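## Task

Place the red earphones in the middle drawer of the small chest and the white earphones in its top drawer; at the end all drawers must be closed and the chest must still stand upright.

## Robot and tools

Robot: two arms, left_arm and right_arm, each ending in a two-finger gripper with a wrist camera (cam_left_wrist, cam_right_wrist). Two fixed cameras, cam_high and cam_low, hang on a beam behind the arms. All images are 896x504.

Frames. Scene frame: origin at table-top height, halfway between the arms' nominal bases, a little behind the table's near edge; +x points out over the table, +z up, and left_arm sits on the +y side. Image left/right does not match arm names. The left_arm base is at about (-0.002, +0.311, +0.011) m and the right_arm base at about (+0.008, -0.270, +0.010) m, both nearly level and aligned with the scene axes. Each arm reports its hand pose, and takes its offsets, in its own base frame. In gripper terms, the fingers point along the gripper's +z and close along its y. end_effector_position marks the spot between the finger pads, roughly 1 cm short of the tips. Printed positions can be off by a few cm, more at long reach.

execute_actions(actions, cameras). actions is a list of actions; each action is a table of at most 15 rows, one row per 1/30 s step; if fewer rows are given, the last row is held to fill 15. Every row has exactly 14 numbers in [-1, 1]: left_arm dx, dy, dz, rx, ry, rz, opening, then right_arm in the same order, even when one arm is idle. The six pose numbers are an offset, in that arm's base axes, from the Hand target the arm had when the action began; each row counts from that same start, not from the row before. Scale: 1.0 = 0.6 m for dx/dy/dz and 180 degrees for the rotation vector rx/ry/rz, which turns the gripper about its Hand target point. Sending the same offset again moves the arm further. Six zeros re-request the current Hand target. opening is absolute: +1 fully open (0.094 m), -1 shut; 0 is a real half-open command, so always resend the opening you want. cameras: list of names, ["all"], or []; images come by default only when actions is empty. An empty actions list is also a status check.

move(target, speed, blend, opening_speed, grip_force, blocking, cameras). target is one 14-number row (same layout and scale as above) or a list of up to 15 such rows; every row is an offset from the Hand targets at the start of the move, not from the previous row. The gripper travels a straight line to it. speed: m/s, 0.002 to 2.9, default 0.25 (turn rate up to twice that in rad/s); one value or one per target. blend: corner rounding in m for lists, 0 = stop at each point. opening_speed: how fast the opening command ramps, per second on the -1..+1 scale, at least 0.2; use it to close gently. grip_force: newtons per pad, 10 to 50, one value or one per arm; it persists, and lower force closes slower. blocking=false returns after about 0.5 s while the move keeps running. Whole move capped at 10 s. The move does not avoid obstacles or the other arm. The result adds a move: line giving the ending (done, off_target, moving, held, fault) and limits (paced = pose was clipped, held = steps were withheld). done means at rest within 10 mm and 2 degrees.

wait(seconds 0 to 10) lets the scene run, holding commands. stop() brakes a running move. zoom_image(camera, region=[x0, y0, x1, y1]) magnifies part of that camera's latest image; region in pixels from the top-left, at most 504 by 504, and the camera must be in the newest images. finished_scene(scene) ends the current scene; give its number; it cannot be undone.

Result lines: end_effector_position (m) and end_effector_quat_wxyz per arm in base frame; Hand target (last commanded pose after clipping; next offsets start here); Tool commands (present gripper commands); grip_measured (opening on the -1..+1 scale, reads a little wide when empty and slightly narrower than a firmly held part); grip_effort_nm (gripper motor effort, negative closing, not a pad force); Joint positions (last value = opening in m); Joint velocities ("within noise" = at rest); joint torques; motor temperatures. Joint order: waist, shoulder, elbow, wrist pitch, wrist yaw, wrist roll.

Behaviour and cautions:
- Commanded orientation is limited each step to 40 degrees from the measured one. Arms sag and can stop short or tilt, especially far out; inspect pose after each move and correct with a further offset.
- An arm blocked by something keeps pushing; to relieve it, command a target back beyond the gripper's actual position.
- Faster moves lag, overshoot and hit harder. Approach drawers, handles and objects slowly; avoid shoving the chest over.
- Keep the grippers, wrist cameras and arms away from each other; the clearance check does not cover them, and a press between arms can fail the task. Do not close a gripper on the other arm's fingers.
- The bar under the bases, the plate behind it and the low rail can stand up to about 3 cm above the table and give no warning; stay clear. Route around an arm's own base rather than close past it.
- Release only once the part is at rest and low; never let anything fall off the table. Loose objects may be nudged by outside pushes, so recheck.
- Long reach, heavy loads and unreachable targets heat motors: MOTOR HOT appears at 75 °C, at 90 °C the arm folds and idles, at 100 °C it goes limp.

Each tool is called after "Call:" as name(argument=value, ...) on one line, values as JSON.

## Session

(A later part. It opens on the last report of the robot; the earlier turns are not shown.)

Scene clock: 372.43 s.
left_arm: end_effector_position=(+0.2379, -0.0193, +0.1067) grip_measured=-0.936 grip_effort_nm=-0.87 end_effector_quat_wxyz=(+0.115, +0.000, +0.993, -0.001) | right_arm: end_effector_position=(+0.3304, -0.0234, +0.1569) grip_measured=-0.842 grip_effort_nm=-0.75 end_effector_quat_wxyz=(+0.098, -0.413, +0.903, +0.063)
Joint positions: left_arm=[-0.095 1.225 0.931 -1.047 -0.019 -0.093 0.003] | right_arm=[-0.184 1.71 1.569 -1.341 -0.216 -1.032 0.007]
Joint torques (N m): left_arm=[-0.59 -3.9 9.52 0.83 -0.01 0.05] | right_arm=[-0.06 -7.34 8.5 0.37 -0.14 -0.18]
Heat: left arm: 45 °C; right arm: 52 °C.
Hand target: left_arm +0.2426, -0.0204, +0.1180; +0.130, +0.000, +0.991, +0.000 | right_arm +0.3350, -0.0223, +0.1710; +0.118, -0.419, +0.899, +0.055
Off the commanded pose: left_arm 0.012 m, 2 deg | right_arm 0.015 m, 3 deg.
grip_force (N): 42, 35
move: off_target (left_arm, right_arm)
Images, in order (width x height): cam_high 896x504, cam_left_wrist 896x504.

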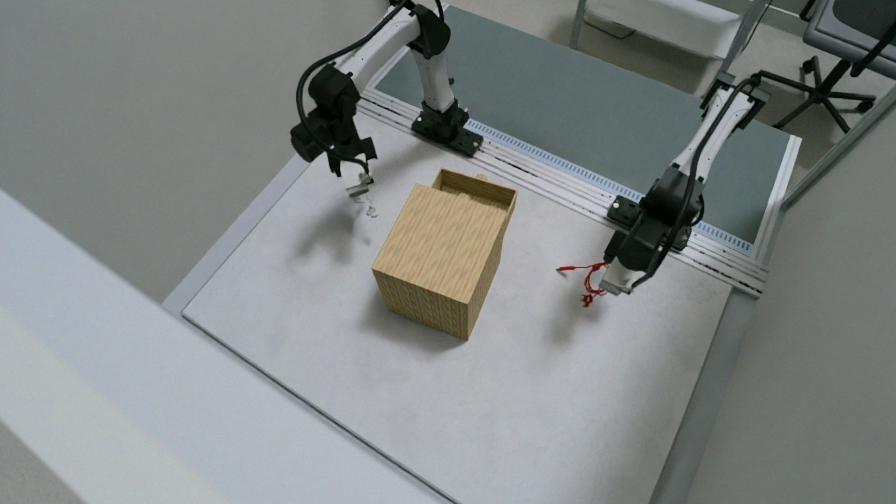

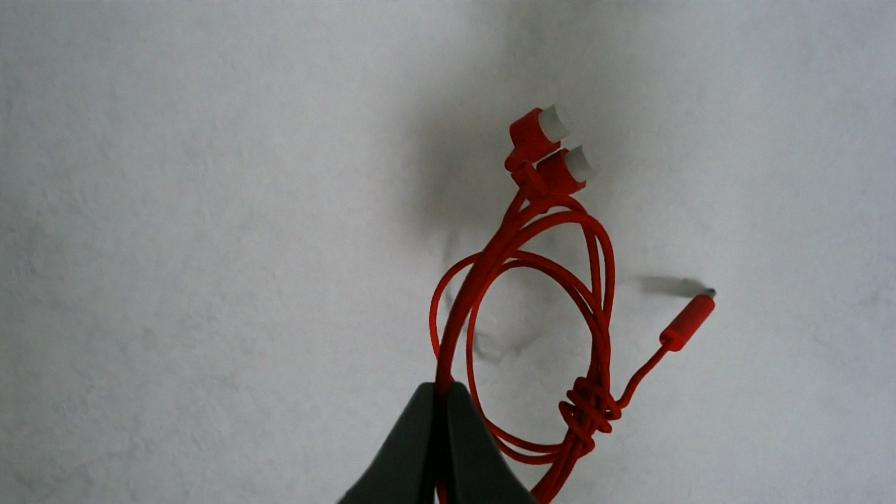

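Call:
move(target=[[0, 0, 0.22, 0.03, -0.033, -0.074, -0.95, 0, 0, 0, 0, 0, 0, -0.93], [-0.021, -0.3327, 0.3033, 0.151, -0.167, -0.37, -0.95, 0, 0, 0, 0, 0, 0, -0.93], [0.019, -0.6093, 0.3117, 0.3015, -0.3338, -0.7399, -0.95, 0, 0, 0, 0, 0, 0, -0.93]], speed=[0.25, 0.4, 0.4], blend=[0.04, 0.04, 0], cameras=["all"])

Scene clock: 392.87 s.
left_arm: end_effector_position=(+0.2499, -0.3777, +0.2887) grip_measured=-0.936 grip_effort_nm=-0.87 end_effector_quat_wxyz=(+0.379, +0.883, +0.164, +0.225) | right_arm: end_effector_position=(+0.3304, -0.0234, +0.1569) grip_measured=-0.842 grip_effort_nm=-0.75 end_effector_quat_wxyz=(+0.098, -0.413, +0.903, +0.063)
Joint positions: left_arm=[-1.045 1.551 1.566 -0.682 -0.153 1.804 0.003] | right_arm=[-0.184 1.71 1.569 -1.341 -0.216 -1.032 0.007]
Joint torques (N m): left_arm=[0.77 -5.16 10.76 2.14 0.21 0.21] | right_arm=[-0.06 -7.35 8.44 0.41 -0.11 -0.17]
Motor temperatures (°C): left_arm=[23 27 42 43 25 27 25] | right_arm=[24 36 52 32 26 26 27]
Heat: left arm: 43 °C; right arm: 52 °C.
Hand target: left_arm +0.2541, -0.3858, +0.3050; +0.401, +0.873, +0.158, +0.229 | right_arm +0.3350, -0.0223, +0.1710; +0.118, -0.419, +0.899, +0.055
Off the commanded pose: left_arm 0.019 m, 3 deg | right_arm 0.015 m, 3 deg.
grip_force (N): 42, 35
move: off_target (left_arm, right_arm)

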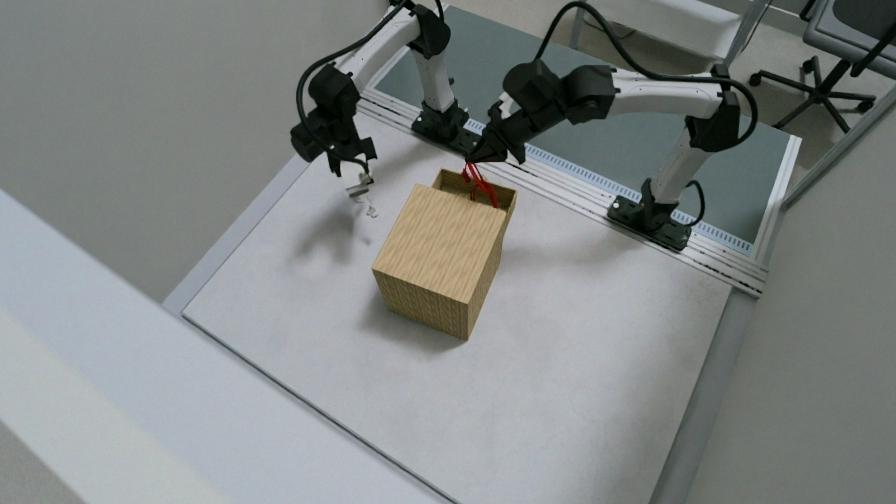

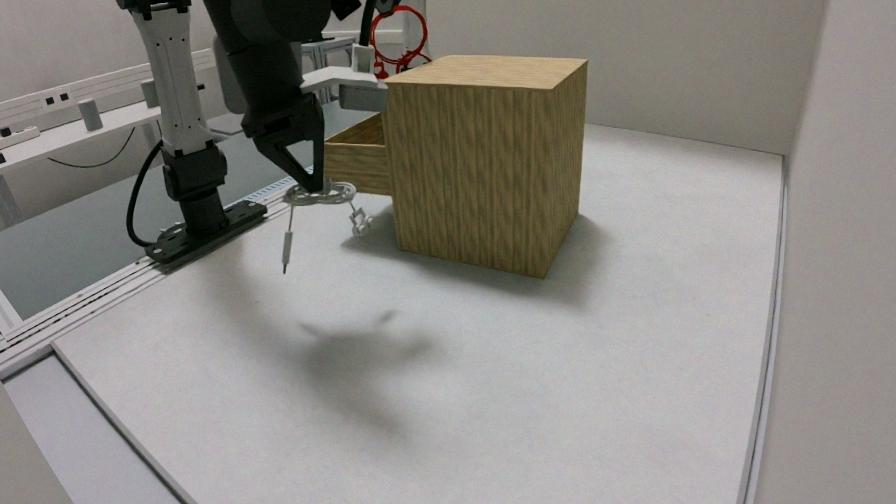

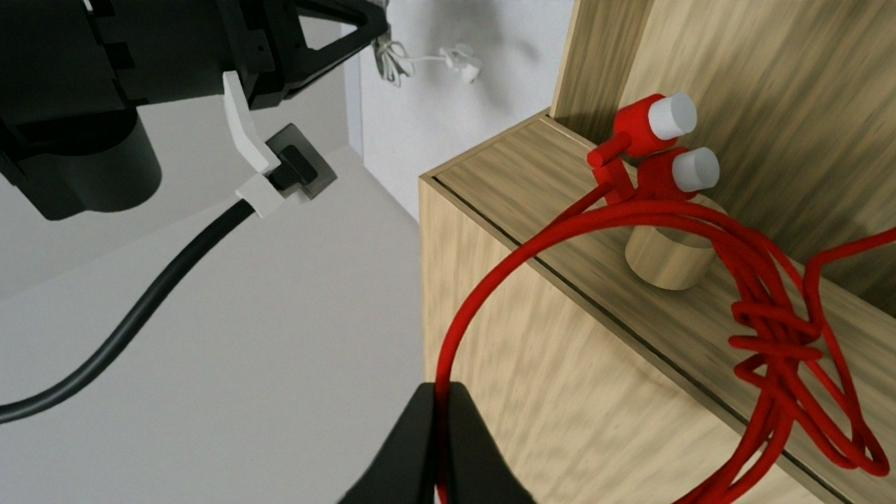

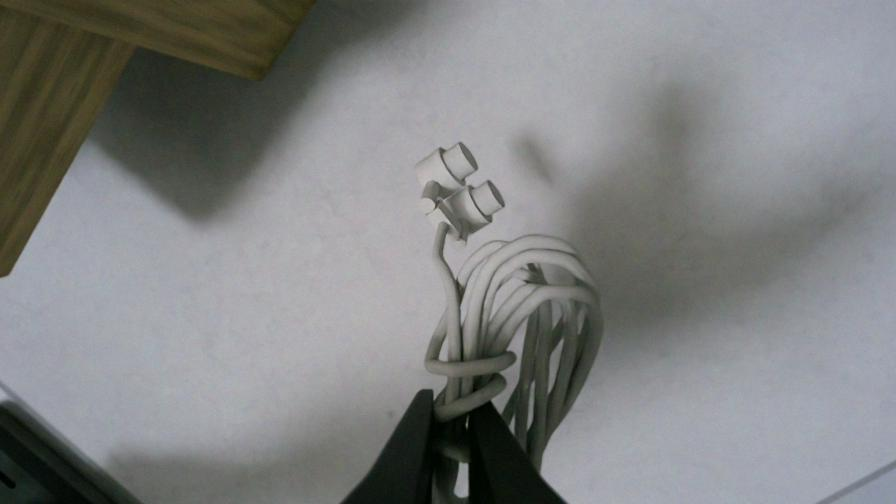

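Call:
move(target=[[0.0032, -0.0303, -0.1417, 0.137, 0.0418, -0.0163, -0.95, 0, 0, 0, 0, 0, 0, -0.93], [0.0032, -0.0303, -0.275, 0.137, 0.0418, -0.0163, -0.95, 0, 0, 0, 0, 0, 0, -0.93]], speed=[0.15, 0.12], blend=[0.02, 0], cameras=["cam_high", "cam_left_wrist", "cam_low"])

Scene clock: 410.57 s.
left_arm: end_effector_position=(+0.2589, -0.4001, +0.1325) grip_measured=-0.936 grip_effort_nm=-0.87 end_effector_quat_wxyz=(+0.188, +0.958, +0.118, +0.184) | right_arm: end_effector_position=(+0.3304, -0.0234, +0.1569) grip_measured=-0.842 grip_effort_nm=-0.75 end_effector_quat_wxyz=(+0.098, -0.413, +0.903, +0.063)
Joint positions: left_arm=[-1.068 1.906 1.605 -0.772 -0.197 1.88 0.003] | right_arm=[-0.184 1.71 1.569 -1.341 -0.216 -1.032 0.007]
Joint torques (N m): left_arm=[-0.64 -9.74 6.49 1.47 -0.01 0.22] | right_arm=[-0.09 -7.45 8.36 0.38 -0.13 -0.13]
Heat: left arm: 46 °C; right arm: 53 °C.
Hand target: left_arm +0.2562, -0.4040, +0.1401; +0.201, +0.955, +0.110, +0.190 | right_arm +0.3350, -0.0223, +0.1710; +0.118, -0.419, +0.899, +0.055
Off the commanded pose: left_arm 0.009 m, 2 deg | right_arm 0.015 m, 3 deg.
grip_force (N): 42, 35
move: off_target (right_arm)
Images, in order (width x height): cam_high 896x504, cam_low 896x504, cam_left_wrist 896x504.

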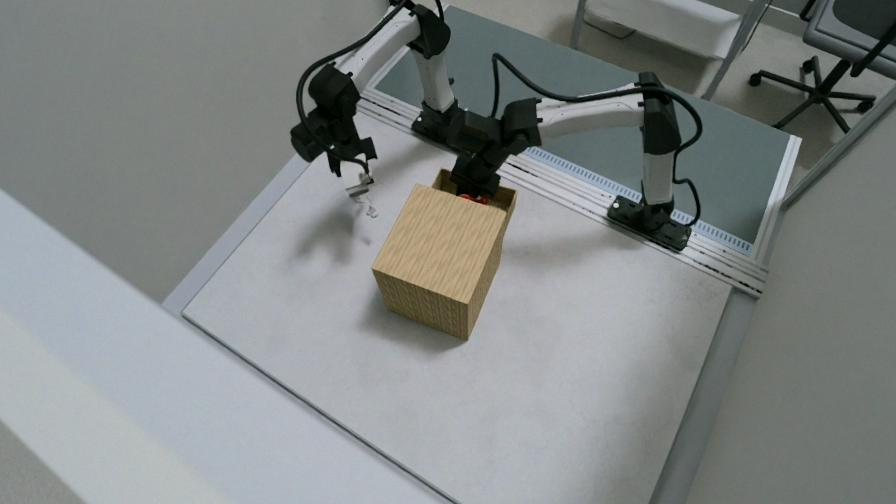

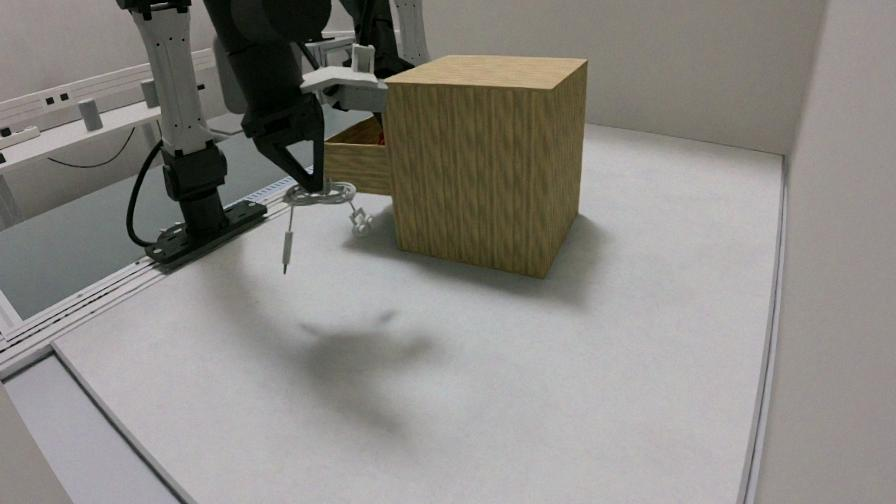

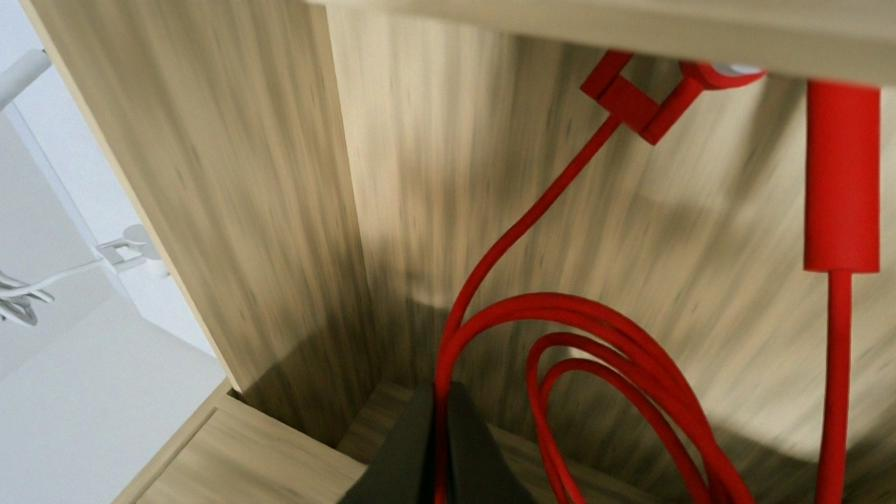

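Call:
move(target=[[0, 0, 0, 0, 0, 0, -0.5, 0, 0, 0, 0, 0, 0, -0.93], [0, 0, 0.2167, 0, 0, 0, -0.5, 0, 0, 0, 0, 0, 0, -0.93], [-0.2137, 0.09, 0.0833, -0.1692, -0.0947, 0.0613, 0.3, 0, 0, 0, 0, 0, 0, -0.93], [-0.127, 0.0092, -0.0435, -0.1692, -0.0947, 0.0613, 0.3, 0, 0, 0, 0, 0, 0, -0.93]], speed=[0.1, 0.15, 0.25, 0.12], blend=[0, 0.03, 0.01, 0], opening_speed=1.5, cameras=["cam_high", "cam_left_wrist", "cam_low"])

Scene clock: 432.50 s.
left_arm: end_effector_position=(+0.1764, -0.3950, +0.1097) grip_measured=+0.297 grip_effort_nm=0.15 end_effector_quat_wxyz=(+0.425, +0.824, +0.212, +0.310) | right_arm: end_effector_position=(+0.3304, -0.0234, +0.1569) grip_measured=-0.842 grip_effort_nm=-0.75 end_effector_quat_wxyz=(+0.098, -0.413, +0.903, +0.063)
Joint positions: left_arm=[-1.383 1.631 0.758 0.297 -0.61 1.593 0.061] | right_arm=[-0.184 1.71 1.569 -1.341 -0.216 -1.032 0.007]
Joint torques (N m): left_arm=[1.09 -5.49 6.67 2.33 -0.04 0.19] | right_arm=[0.09 -7.47 8.43 0.36 -0.14 -0.16]
Motor temperatures (°C): left_arm=[23 32 41 46 25 27 25] | right_arm=[24 37 53 31 26 26 27]
Heat: left arm: 46 °C; right arm: 53 °C.
Hand target: left_arm +0.1799, -0.3985, +0.1139; +0.438, +0.816, +0.215, +0.310 | right_arm +0.3350, -0.0223, +0.1710; +0.118, -0.419, +0.899, +0.055
Off the commanded pose: left_arm 0.007 m, 2 deg | right_arm 0.015 m, 3 deg.
grip_force (N): 42, 35
move: off_target (right_arm); blend cut to 0 m at target 3
Images, in order (width x height): cam_high 896x504, cam_low 896x504, cam_left_wrist 896x504.

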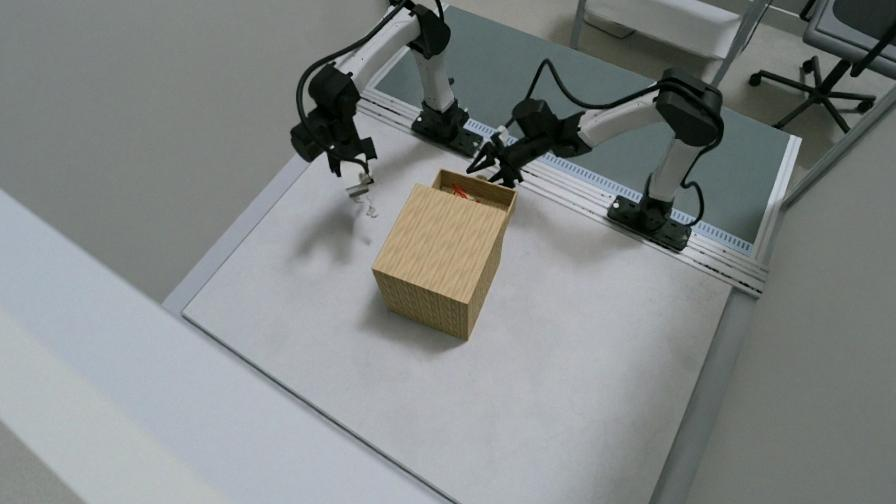

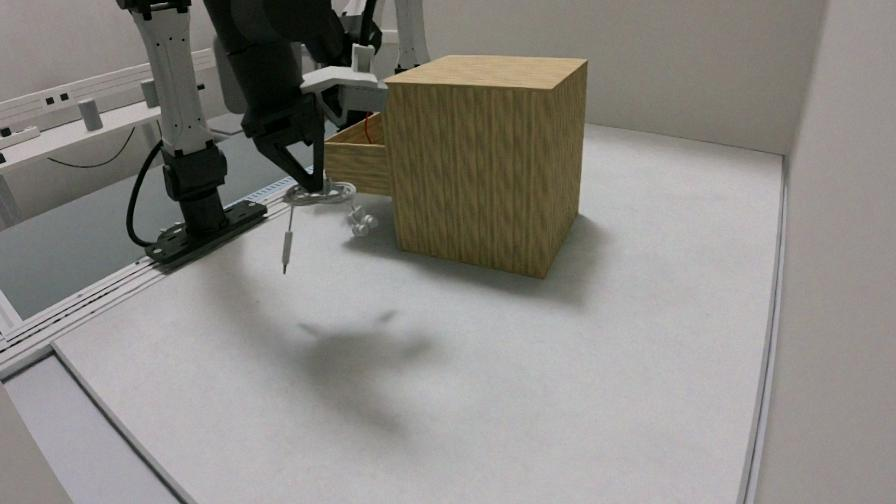

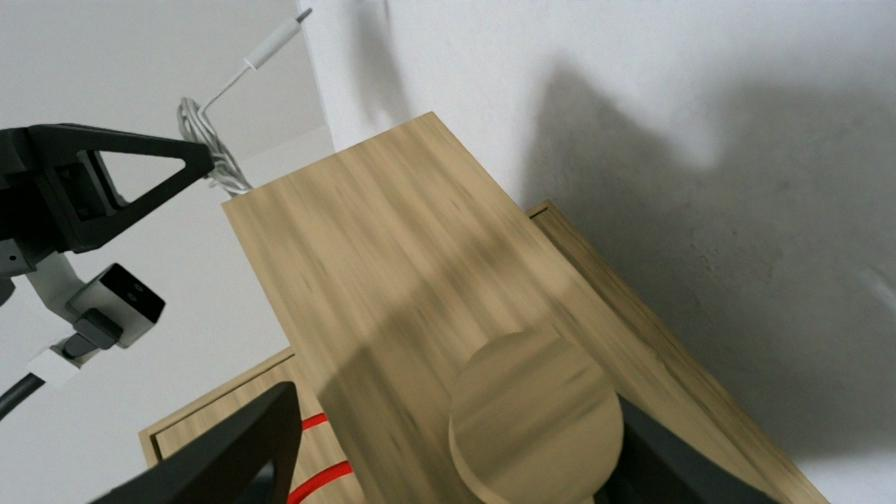

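Call:
zoom_image(camera="cam_high", region=[400, 140, 540, 230])

Call:
zoom_image(camera="cam_low", region=[300, 60, 460, 220])

Scaled by 3.600 from the camera's 896x504 image, which has a finer 1280x720 frame.

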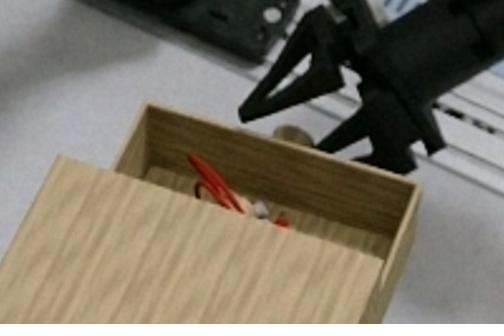

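Scaled by 3.150 from the camera's 896x504 image, which has a finer 1280x720 frame.

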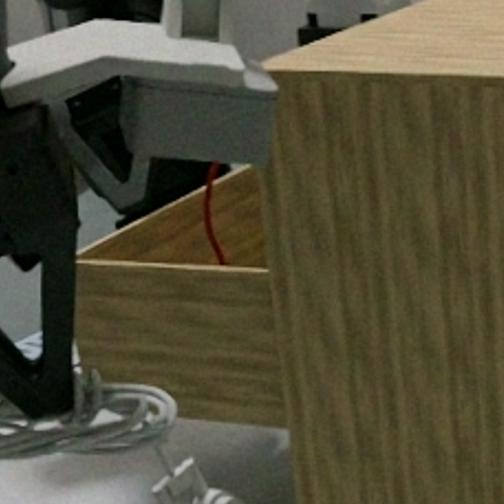

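Call:
move(target=[[-0.0583, 0.0483, 0.035, 0, 0, 0, 0.3, 0, 0, 0, 0, 0, 0, -0.93], [-0.05, 0.0333, 0.1667, 0.06, 0.03, -0.02, 0.3, 0, 0, 0, 0, 0, 0, -0.93], [-0.0087, -0.0763, 0.1063, 0.1692, 0.0947, -0.0613, -1.0, 0, 0, 0, 0, 0, 0, -0.93], [0.0903, -0.0618, 0.0443, 0.1692, 0.0947, -0.0613, -1.0, 0, 0, 0, 0, 0, 0, -0.93], [0.1398, -0.0545, 0.031, 0.1692, 0.0947, -0.0613, -1.0, 0, 0, 0, 0, 0, 0, -0.93], [0.11, -0.05, 0.2, 0.1692, 0.0947, -0.0613, -1.0, 0, 0, 0, 0, 0, 0, -0.93]], speed=[0.15, 0.25, 0.25, 0.12, 0.1, 0.2], blend=[0.01, 0.02, 0, 0.01, 0, 0], cameras=["cam_high", "cam_left_wrist", "cam_low"])

Call:
zoom_image(camera="cam_high", region=[400, 140, 540, 230])

Scene clock: 491.63 s.
left_arm: end_effector_position=(+0.2484, -0.4251, +0.2269) grip_measured=-0.984 grip_effort_nm=-0.87 end_effector_quat_wxyz=(+0.193, +0.957, +0.110, +0.188) | right_arm: end_effector_position=(+0.3304, -0.0234, +0.1569) grip_measured=-0.842 grip_effort_nm=-0.75 end_effector_quat_wxyz=(+0.098, -0.413, +0.903, +0.063)
Joint positions: left_arm=[-1.12 2.033 2.16 -1.194 -0.221 1.851 0.001] | right_arm=[-0.184 1.71 1.569 -1.341 -0.216 -1.032 0.007]
Joint torques (N m): left_arm=[-0.53 -8.5 9.24 1.21 -0.01 0.04] | right_arm=[-0.1 -7.35 8.51 0.39 -0.12 -0.12]
Heat: left arm: 46 °C; right arm: 54 °C.
Hand target: left_arm +0.2458, -0.4285, +0.2338; +0.200, +0.955, +0.109, +0.190 | right_arm +0.3350, -0.0223, +0.1710; +0.118, -0.419, +0.899, +0.055
Off the commanded pose: left_arm 0.008 m, 1 deg | right_arm 0.015 m, 3 deg.
grip_force (N): 42, 35
move: off_target (right_arm)
Images, in order (width x height): cam_high 896x504, cam_low 896x504, cam_left_wrist 896x504.

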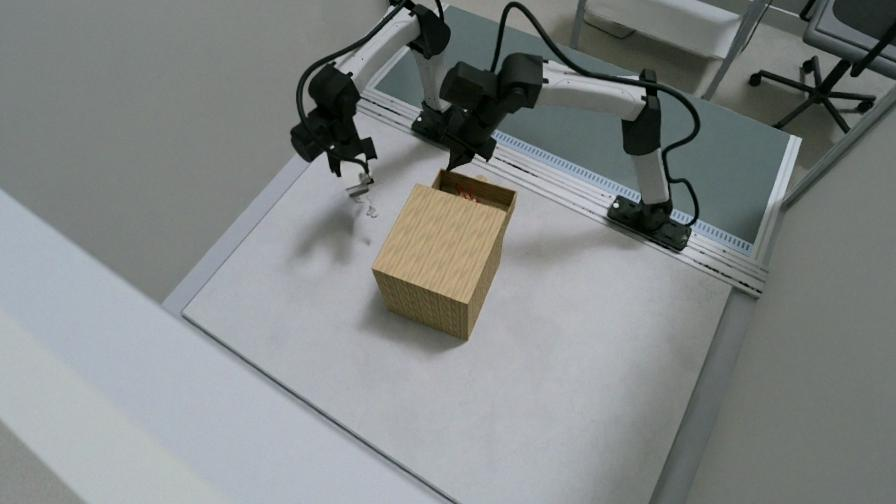

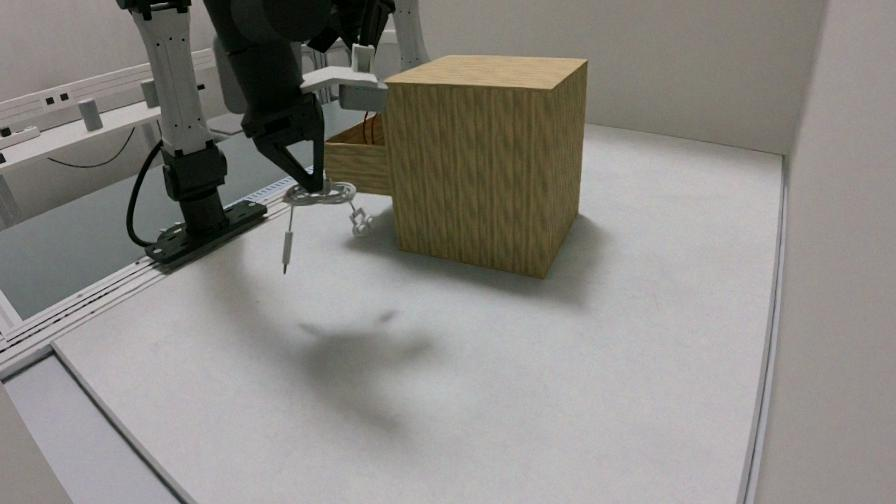

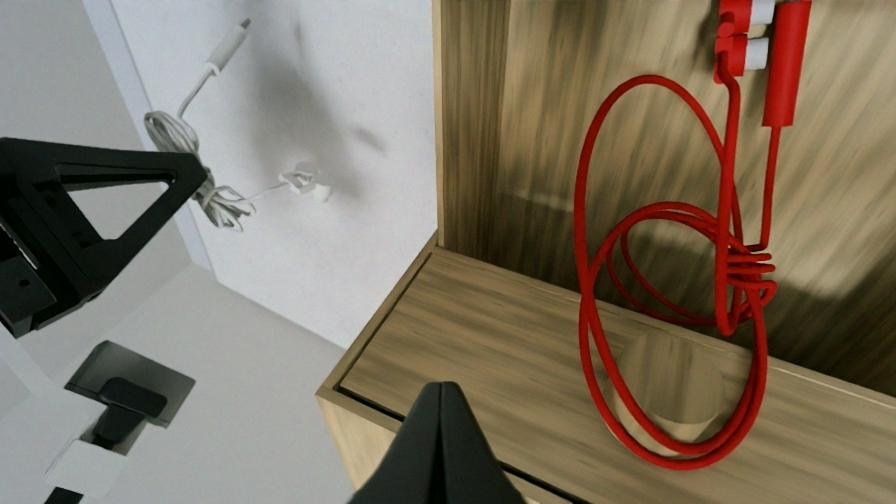

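Scaled by 3.600 from the camera's 896x504 image, which has a finer 1280x720 frame.

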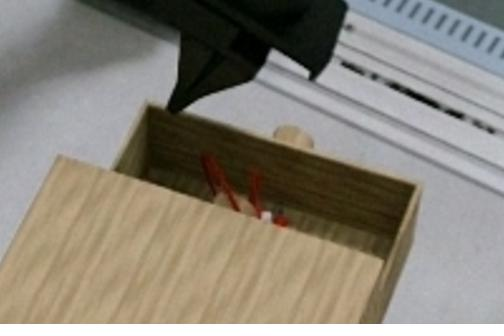

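Call:
move(target=[[0.0327, 0.0348, -0.0803, 0, 0, 0, -0.2, 0, 0, 0, 0, 0, 0, -0.93], [0.0327, 0.0348, -0.147, 0, 0, 0, -0.2, 0, 0, 0, 0, 0, 0, -0.93]], speed=[0.15, 0.1], cameras=["cam_left_wrist"])

Scene clock: 531.67 s.
left_arm: end_effector_position=(+0.2621, -0.4020, +0.1291) grip_measured=-0.203 grip_effort_nm=0.15 end_effector_quat_wxyz=(+0.171, +0.962, +0.112, +0.179) | right_arm: end_effector_position=(+0.3304, -0.0234, +0.1569) grip_measured=-0.842 grip_effort_nm=-0.75 end_effector_quat_wxyz=(+0.098, -0.413, +0.903, +0.063)
Joint positions: left_arm=[-1.063 1.948 1.664 -0.823 -0.195 1.893 0.037] | right_arm=[-0.184 1.71 1.569 -1.341 -0.216 -1.032 0.007]
Joint torques (N m): left_arm=[0.47 -11.32 6.54 1.63 0.06 0.25] | right_arm=[0.02 -7.53 8.61 0.38 -0.11 -0.14]
Heat: left arm: 43 °C; right arm: 54 °C.
Hand target: left_arm +0.2655, -0.4076, +0.1457; +0.200, +0.955, +0.110, +0.190 | right_arm +0.3350, -0.0223, +0.1710; +0.118, -0.419, +0.899, +0.055
Off the commanded pose: left_arm 0.018 m, 4 deg | right_arm 0.015 m, 3 deg.
grip_force (N): 42, 35
move: off_target (left_arm, right_arm)
Images, in order (width x height): cam_left_wrist 896x504.

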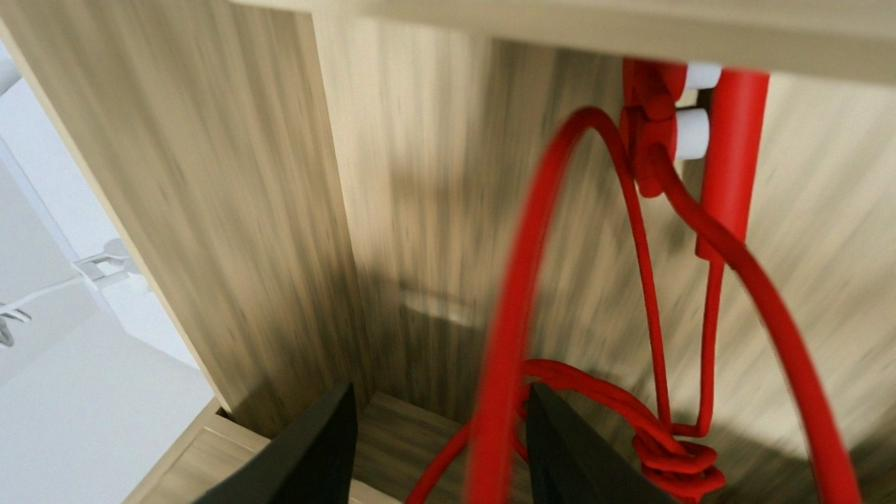

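Call:
move(target=[[0, 0, 0, 0, 0, 0, -0.95, 0, 0, 0, 0, 0, 0, -0.93], [-0.0877, -0.0012, 0.0848, 0, 0, 0, -0.95, 0, 0, 0, 0, 0, 0, -0.93], [-0.0535, 0.0748, 0.0648, 0, 0, 0, -0.95, 0, 0, 0, 0, 0, 0, -0.93]], speed=[0.1, 0.12, 0.12], cameras=["cam_left_wrist", "cam_high"])

Scene clock: 541.43 s.
left_arm: end_effector_position=(+0.2323, -0.3601, +0.1741) grip_measured=-0.947 grip_effort_nm=-0.13 end_effector_quat_wxyz=(+0.179, +0.960, +0.113, +0.184) | right_arm: end_effector_position=(+0.3304, -0.0234, +0.1569) grip_measured=-0.842 grip_effort_nm=-0.75 end_effector_quat_wxyz=(+0.098, -0.413, +0.903, +0.063)
Joint positions: left_arm=[-1.081 1.732 1.558 -0.916 -0.207 1.877 0.002] | right_arm=[-0.184 1.71 1.569 -1.341 -0.216 -1.032 0.007]
Joint torques (N m): left_arm=[0.61 -9.01 6.43 1.6 0.07 0.21] | right_arm=[0.02 -7.38 8.51 0.43 -0.14 -0.17]
Motor temperatures (°C): left_arm=[23 35 41 43 25 27 25] | right_arm=[24 39 55 29 26 26 27]
Heat: left arm: 43 °C; right arm: 55 °C.
Hand target: left_arm +0.2333, -0.3628, +0.1845; +0.200, +0.955, +0.109, +0.190 | right_arm +0.3350, -0.0223, +0.1710; +0.118, -0.419, +0.899, +0.055
Off the commanded pose: left_arm 0.011 m, 3 deg | right_arm 0.015 m, 3 deg.
grip_force (N): 42, 35
move: off_target (left_arm, right_arm)
Images, in order (width x height): cam_high 896x504, cam_left_wrist 896x504.

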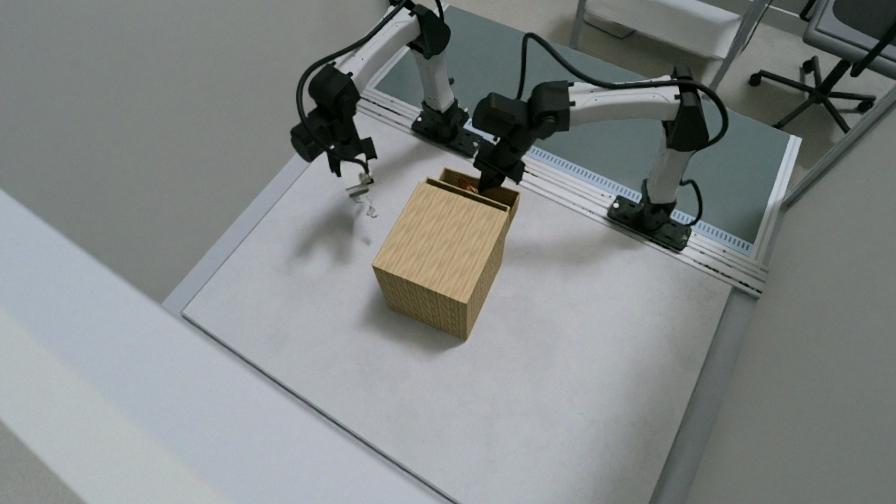

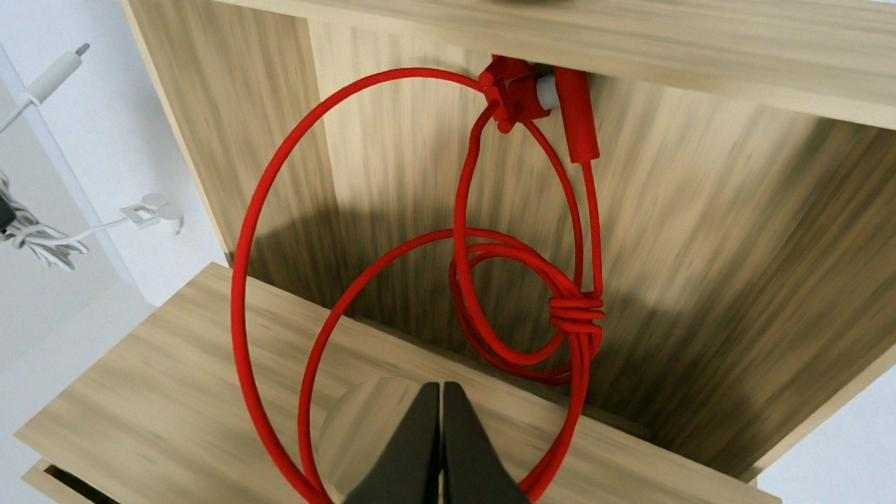

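Call:
move(target=[[0.0275, -0.0793, 0.0342, 0, 0, 0, 0.064, 0, 0, 0, 0, 0, 0, -0.93], [0.0275, -0.0793, -0.0633, 0, 0, 0, 0.064, 0, 0, 0, 0, 0, 0, -0.93], [0.0275, -0.0793, -0.0633, 0, 0, 0, -0.95, 0, 0, 0, 0, 0, 0, -0.93], [0.0, -0.085, -0.02, 0, 0, 0, -0.95, 0, 0, 0, 0, 0, 0, -0.93]], speed=[0.15, 0.1, 0.1, 0.08], cameras=["cam_left_wrist", "cam_high"])

Scene clock: 583.40 s.
left_arm: end_effector_position=(+0.2368, -0.4010, +0.1406) grip_measured=-0.462 grip_effort_nm=-0.87 end_effector_quat_wxyz=(+0.164, +0.963, +0.115, +0.180) | right_arm: end_effector_position=(+0.3304, -0.0234, +0.1569) grip_measured=-0.842 grip_effort_nm=-0.75 end_effector_quat_wxyz=(+0.098, -0.413, +0.903, +0.063)
Joint positions: left_arm=[-1.123 1.912 1.667 -0.886 -0.23 1.832 0.025] | right_arm=[-0.184 1.71 1.569 -1.341 -0.216 -1.032 0.007]
Joint torques (N m): left_arm=[-1.36 -10.84 11.75 1.17 0.02 0.13] | right_arm=[-0.08 -7.47 8.54 0.4 -0.14 -0.19]
Motor temperatures (°C): left_arm=[23 38 40 42 25 27 25] | right_arm=[24 39 55 28 26 26 27]
Heat: left arm: 42 °C; right arm: 55 °C.
Hand target: left_arm +0.2334, -0.4137, +0.1727; +0.201, +0.955, +0.110, +0.190 | right_arm +0.3350, -0.0223, +0.1710; +0.118, -0.419, +0.899, +0.055
Off the commanded pose: left_arm 0.035 m, 4 deg | right_arm 0.015 m, 3 deg.
grip_force (N): 42, 35
move: off_target (left_arm, right_arm)
Images, in order (width x height): cam_high 896x504, cam_left_wrist 896x504.

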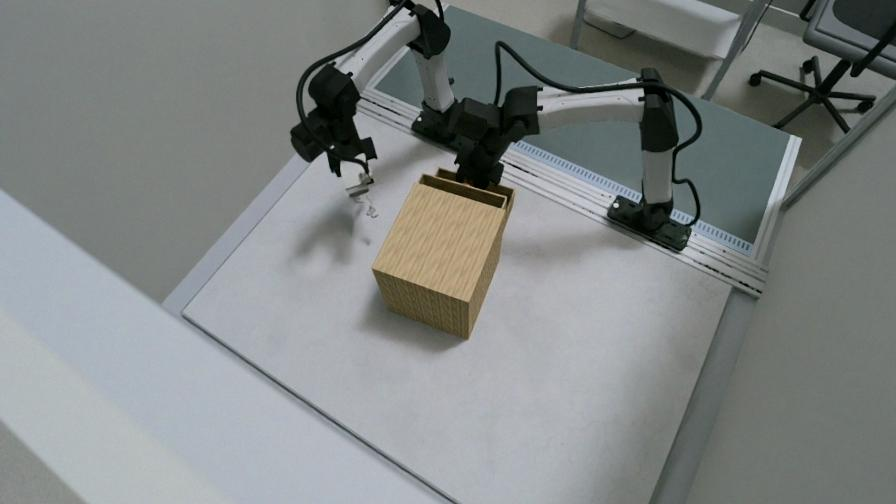

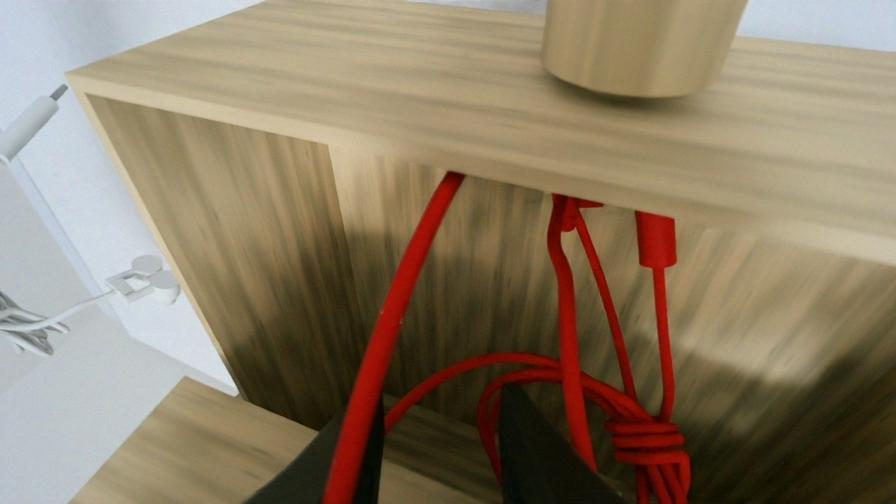

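Call:
move(target=[[0.0073, 0.0145, -0.0402, 0, 0, 0, -0.5, 0, 0, 0, 0, 0, 0, -0.93], [0.0073, 0.0145, -0.0402, 0, 0, 0, 0.1, 0, 0, 0, 0, 0, 0, -0.93], [-0.0503, 0.0557, 0.115, 0, 0, 0, 0.1, 0, 0, 0, 0, 0, 0, -0.93]], speed=[0.1, 0.1, 0.12], cameras=["cam_left_wrist", "cam_high", "cam_low"])

Call:
zoom_image(camera="cam_high", region=[390, 130, 540, 230])

Scene clock: 612.80 s.
left_arm: end_effector_position=(+0.2059, -0.3792, +0.2239) grip_measured=+0.097 grip_effort_nm=0.15 end_effector_quat_wxyz=(+0.182, +0.960, +0.108, +0.184) | right_arm: end_effector_position=(+0.3304, -0.0234, +0.1569) grip_measured=-0.842 grip_effort_nm=-0.75 end_effector_quat_wxyz=(+0.098, -0.413, +0.903, +0.063)
Joint positions: left_arm=[-1.17 1.79 1.829 -1.141 -0.243 1.805 0.052] | right_arm=[-0.184 1.71 1.569 -1.341 -0.216 -1.032 0.007]
Joint torques (N m): left_arm=[-0.44 -8.87 9.58 1.18 -0.06 0.04] | right_arm=[0.02 -7.38 8.55 0.41 -0.12 -0.17]
Motor temperatures (°C): left_arm=[23 42 42 40 25 27 26] | right_arm=[24 39 55 28 26 26 27]
Heat: left arm: 42 °C; right arm: 55 °C.
Hand target: left_arm +0.2032, -0.3804, +0.2416; +0.200, +0.955, +0.109, +0.190 | right_arm +0.3350, -0.0223, +0.1710; +0.118, -0.419, +0.899, +0.055
Off the commanded pose: left_arm 0.018 m, 2 deg | right_arm 0.015 m, 3 deg.
grip_force (N): 42, 35
move: off_target (left_arm, right_arm); target 2's new opening was sent with left_arm's hand 0.013 m and 3 deg from that target
Images, in order (width x height): cam_high 896x504, cam_low 896x504, cam_left_wrist 896x504.

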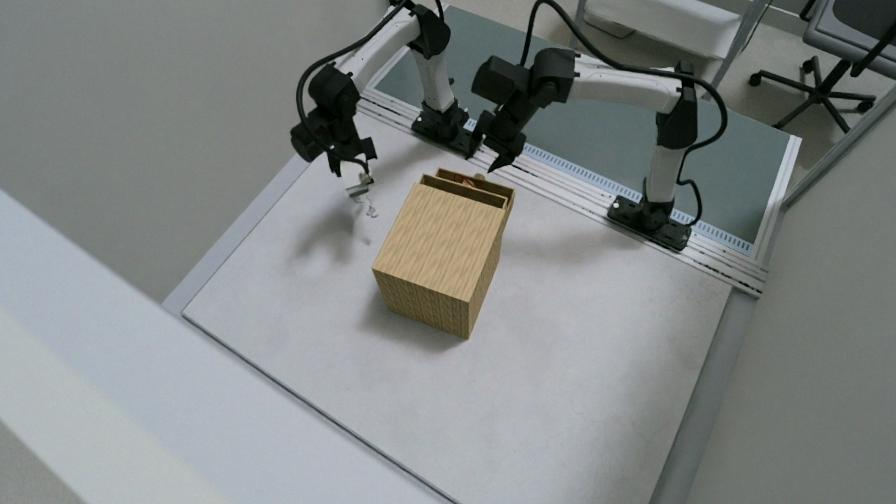

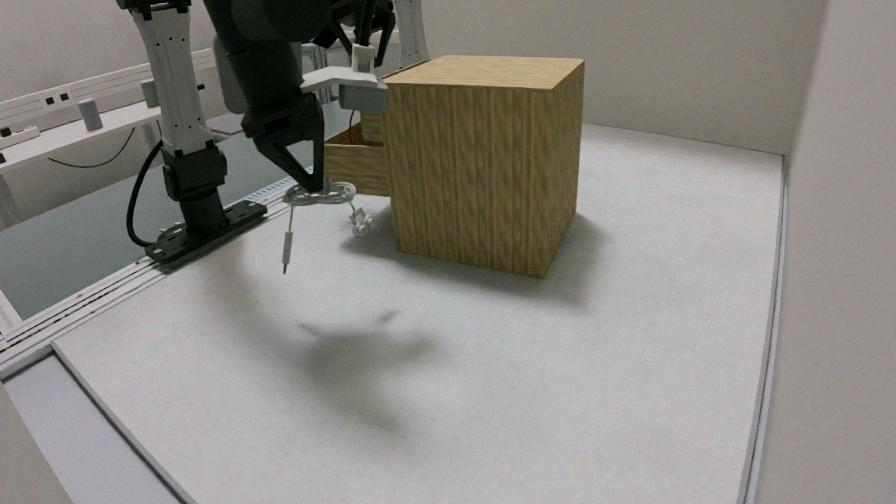

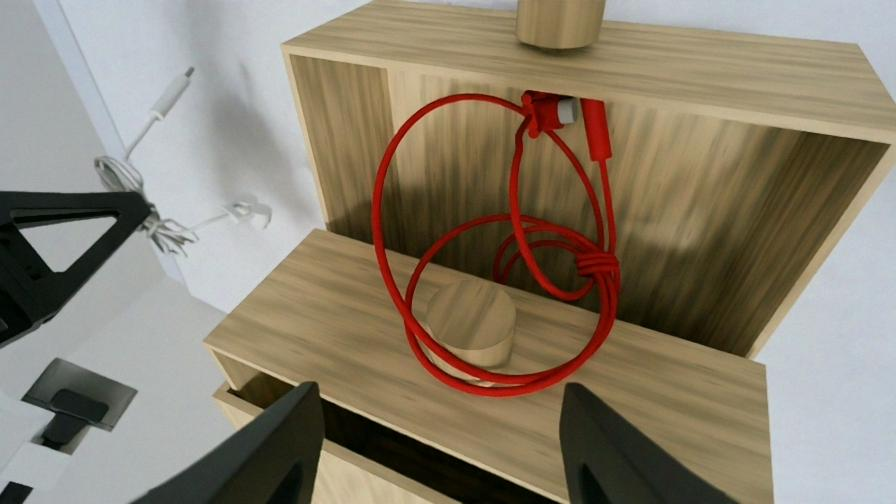

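Scaled by 3.360 from the camera's 896x504 image, which has a finer 1280x720 frame.

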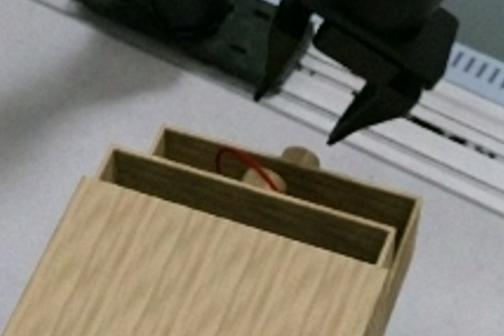

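Call:
move(target=[[0.0392, 0.0845, -0.0827, 0, 0, 0, -0.234, 0, 0, 0, 0, 0, 0, -0.93], [0.0718, 0.0587, -0.1548, 0, 0, 0, -0.234, 0, 0, 0, 0, 0, 0, -0.93]], speed=[0.2, 0.12], cameras=["cam_left_wrist"])

Scene clock: 636.23 s.
left_arm: end_effector_position=(+0.2424, -0.3404, +0.1475) grip_measured=-0.231 grip_effort_nm=-0.13 end_effector_quat_wxyz=(+0.188, +0.957, +0.113, +0.187) | right_arm: end_effector_position=(+0.3304, -0.0234, +0.1569) grip_measured=-0.842 grip_effort_nm=-0.75 end_effector_quat_wxyz=(+0.098, -0.413, +0.903, +0.063)
Joint positions: left_arm=[-1.026 1.666 1.368 -0.762 -0.179 1.928 0.036] | right_arm=[-0.184 1.71 1.569 -1.341 -0.216 -1.032 0.007]
Joint torques (N m): left_arm=[0.77 -6.41 6.93 1.68 0.12 0.25] | right_arm=[-0.08 -7.5 8.46 0.39 -0.11 -0.13]
Motor temperatures (°C): left_arm=[23 40 42 39 25 27 25] | right_arm=[24 40 56 28 26 26 27]
Heat: left arm: 42 °C; right arm: 56 °C.
Hand target: left_arm +0.2463, -0.3452, +0.1487; +0.200, +0.955, +0.109, +0.190 | right_arm +0.3350, -0.0223, +0.1710; +0.118, -0.419, +0.899, +0.055
Off the commanded pose: left_arm 0.006 m, 1 deg | right_arm 0.015 m, 3 deg.
grip_force (N): 42, 35
move: off_target (right_arm)
Images, in order (width x height): cam_left_wrist 896x504.

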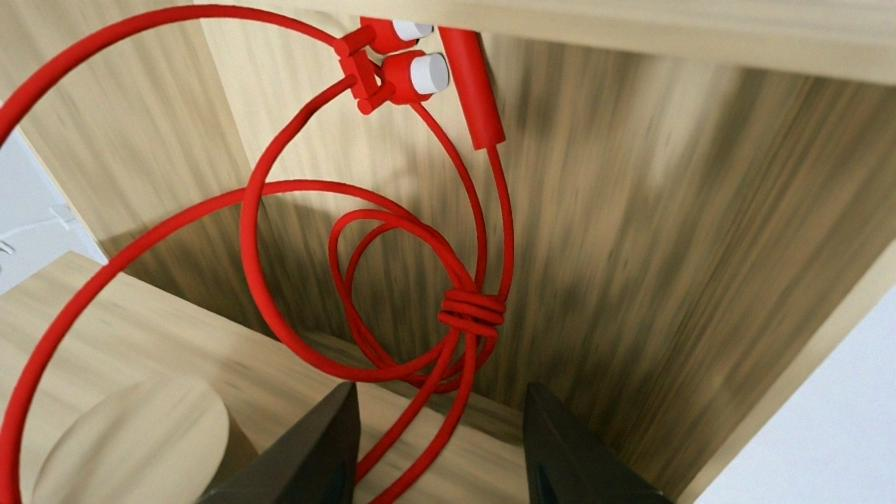

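Call:
move(target=[[0.0083, -0.0067, -0.0183, 0, 0, 0, -0.234, 0, 0, 0, 0, 0, 0, -0.93], [0.0083, -0.0067, -0.0183, 0, 0, 0, -0.95, 0, 0, 0, 0, 0, 0, -0.93], [0.0, 0.0, 0.12, 0, 0, 0, -0.95, 0, 0, 0, 0, 0, 0, -0.93], [-0.07, -0.012, 0.14, 0, 0, 0, -0.95, 0, 0, 0, 0, 0, 0, -0.93]], speed=[0.08, 0.1, 0.1, 0.1], cameras=["cam_left_wrist", "cam_high"])

Scene clock: 648.63 s.
left_arm: end_effector_position=(+0.2055, -0.3511, +0.2131) grip_measured=-0.947 grip_effort_nm=-0.13 end_effector_quat_wxyz=(+0.180, +0.961, +0.107, +0.182) | right_arm: end_effector_position=(+0.3304, -0.0234, +0.1569) grip_measured=-0.842 grip_effort_nm=-0.75 end_effector_quat_wxyz=(+0.098, -0.413, +0.903, +0.063)
Joint positions: left_arm=[-1.137 1.678 1.655 -1.078 -0.226 1.838 0.002] | right_arm=[-0.184 1.71 1.569 -1.341 -0.216 -1.032 0.007]
Joint torques (N m): left_arm=[-0.18 -8.39 9.94 1.17 -0.01 0.02] | right_arm=[-0.08 -7.35 8.43 0.37 -0.17 -0.17]
Motor temperatures (°C): left_arm=[23 38 42 40 25 27 25] | right_arm=[24 40 56 28 26 26 27]
Heat: left arm: 42 °C; right arm: 56 °C.
Hand target: left_arm +0.2043, -0.3523, +0.2328; +0.200, +0.955, +0.110, +0.190 | right_arm +0.3350, -0.0223, +0.1710; +0.118, -0.419, +0.899, +0.055
Off the commanded pose: left_arm 0.020 m, 3 deg | right_arm 0.015 m, 3 deg.
grip_force (N): 42, 35
move: off_target (left_arm, right_arm)
Images, in order (width x height): cam_high 896x504, cam_left_wrist 896x504.

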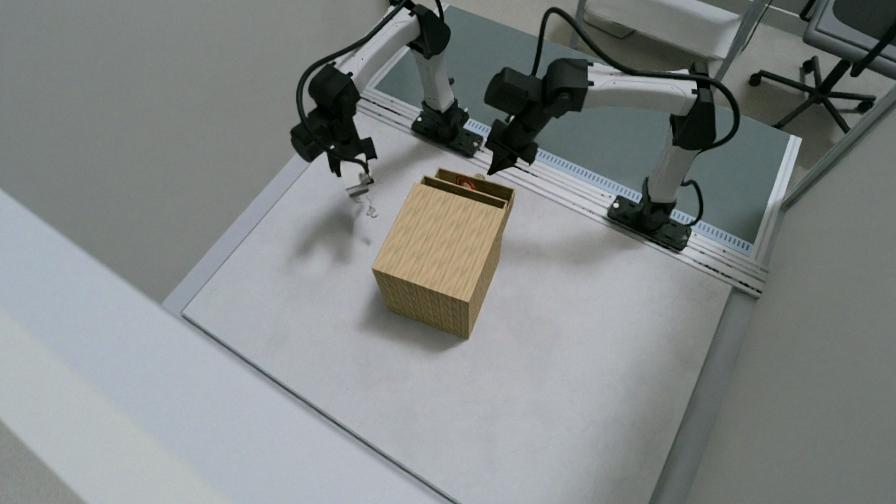

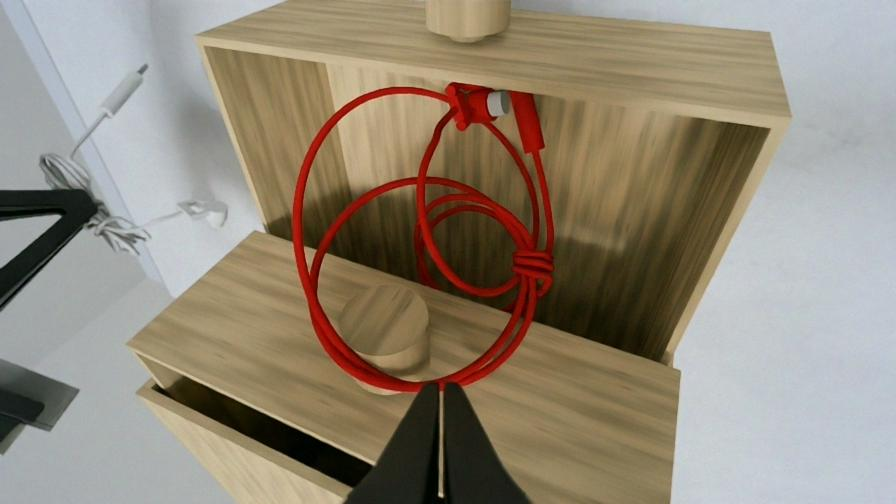

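Call:
move(target=[[0.0293, -0.0887, -0.0427, 0, 0, 0, -0.149, 0, 0, 0, 0, 0, 0, -0.93], [0.0617, -0.1142, -0.1168, 0, 0, 0, -0.149, 0, 0, 0, 0, 0, 0, -0.93]], speed=[0.2, 0.12], cameras=["cam_left_wrist"])

Scene clock: 677.87 s.
left_arm: end_effector_position=(+0.2372, -0.4166, +0.1614) grip_measured=-0.152 grip_effort_nm=0.15 end_effector_quat_wxyz=(+0.190, +0.957, +0.112, +0.187) | right_arm: end_effector_position=(+0.3304, -0.0234, +0.1569) grip_measured=-0.842 grip_effort_nm=-0.75 end_effector_quat_wxyz=(+0.098, -0.413, +0.903, +0.063)
Joint positions: left_arm=[-1.136 1.922 1.739 -0.896 -0.23 1.831 0.04] | right_arm=[-0.184 1.71 1.569 -1.341 -0.216 -1.032 0.007]
Joint torques (N m): left_arm=[0.83 -8.32 6.87 1.61 0.03 0.23] | right_arm=[-0.01 -7.54 8.54 0.36 -0.11 -0.14]
Motor temperatures (°C): left_arm=[23 37 42 38 25 27 25] | right_arm=[24 40 56 27 26 26 27]
Heat: left arm: 42 °C; right arm: 56 °C.
Hand target: left_arm +0.2414, -0.4208, +0.1626; +0.200, +0.955, +0.109, +0.190 | right_arm +0.3350, -0.0223, +0.1710; +0.118, -0.419, +0.899, +0.055
Off the commanded pose: left_arm 0.006 m, 1 deg | right_arm 0.015 m, 3 deg.
grip_force (N): 42, 35
move: off_target (right_arm)
Images, in order (width x height): cam_left_wrist 896x504.

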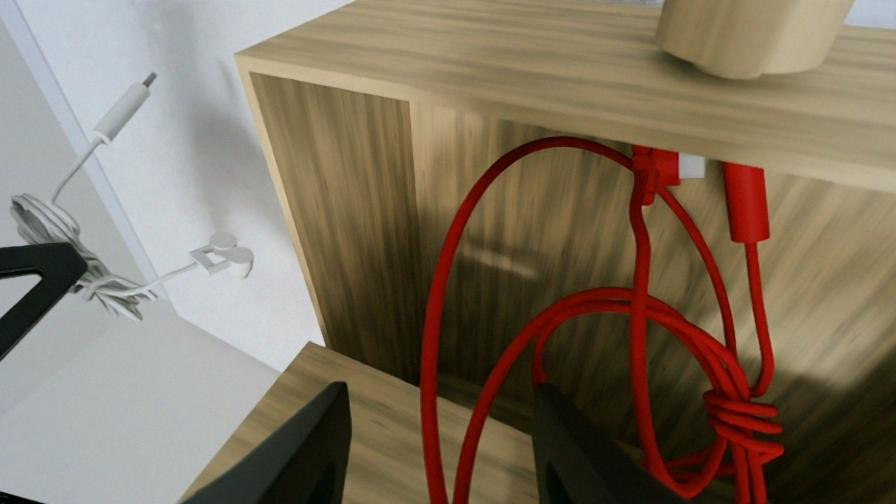

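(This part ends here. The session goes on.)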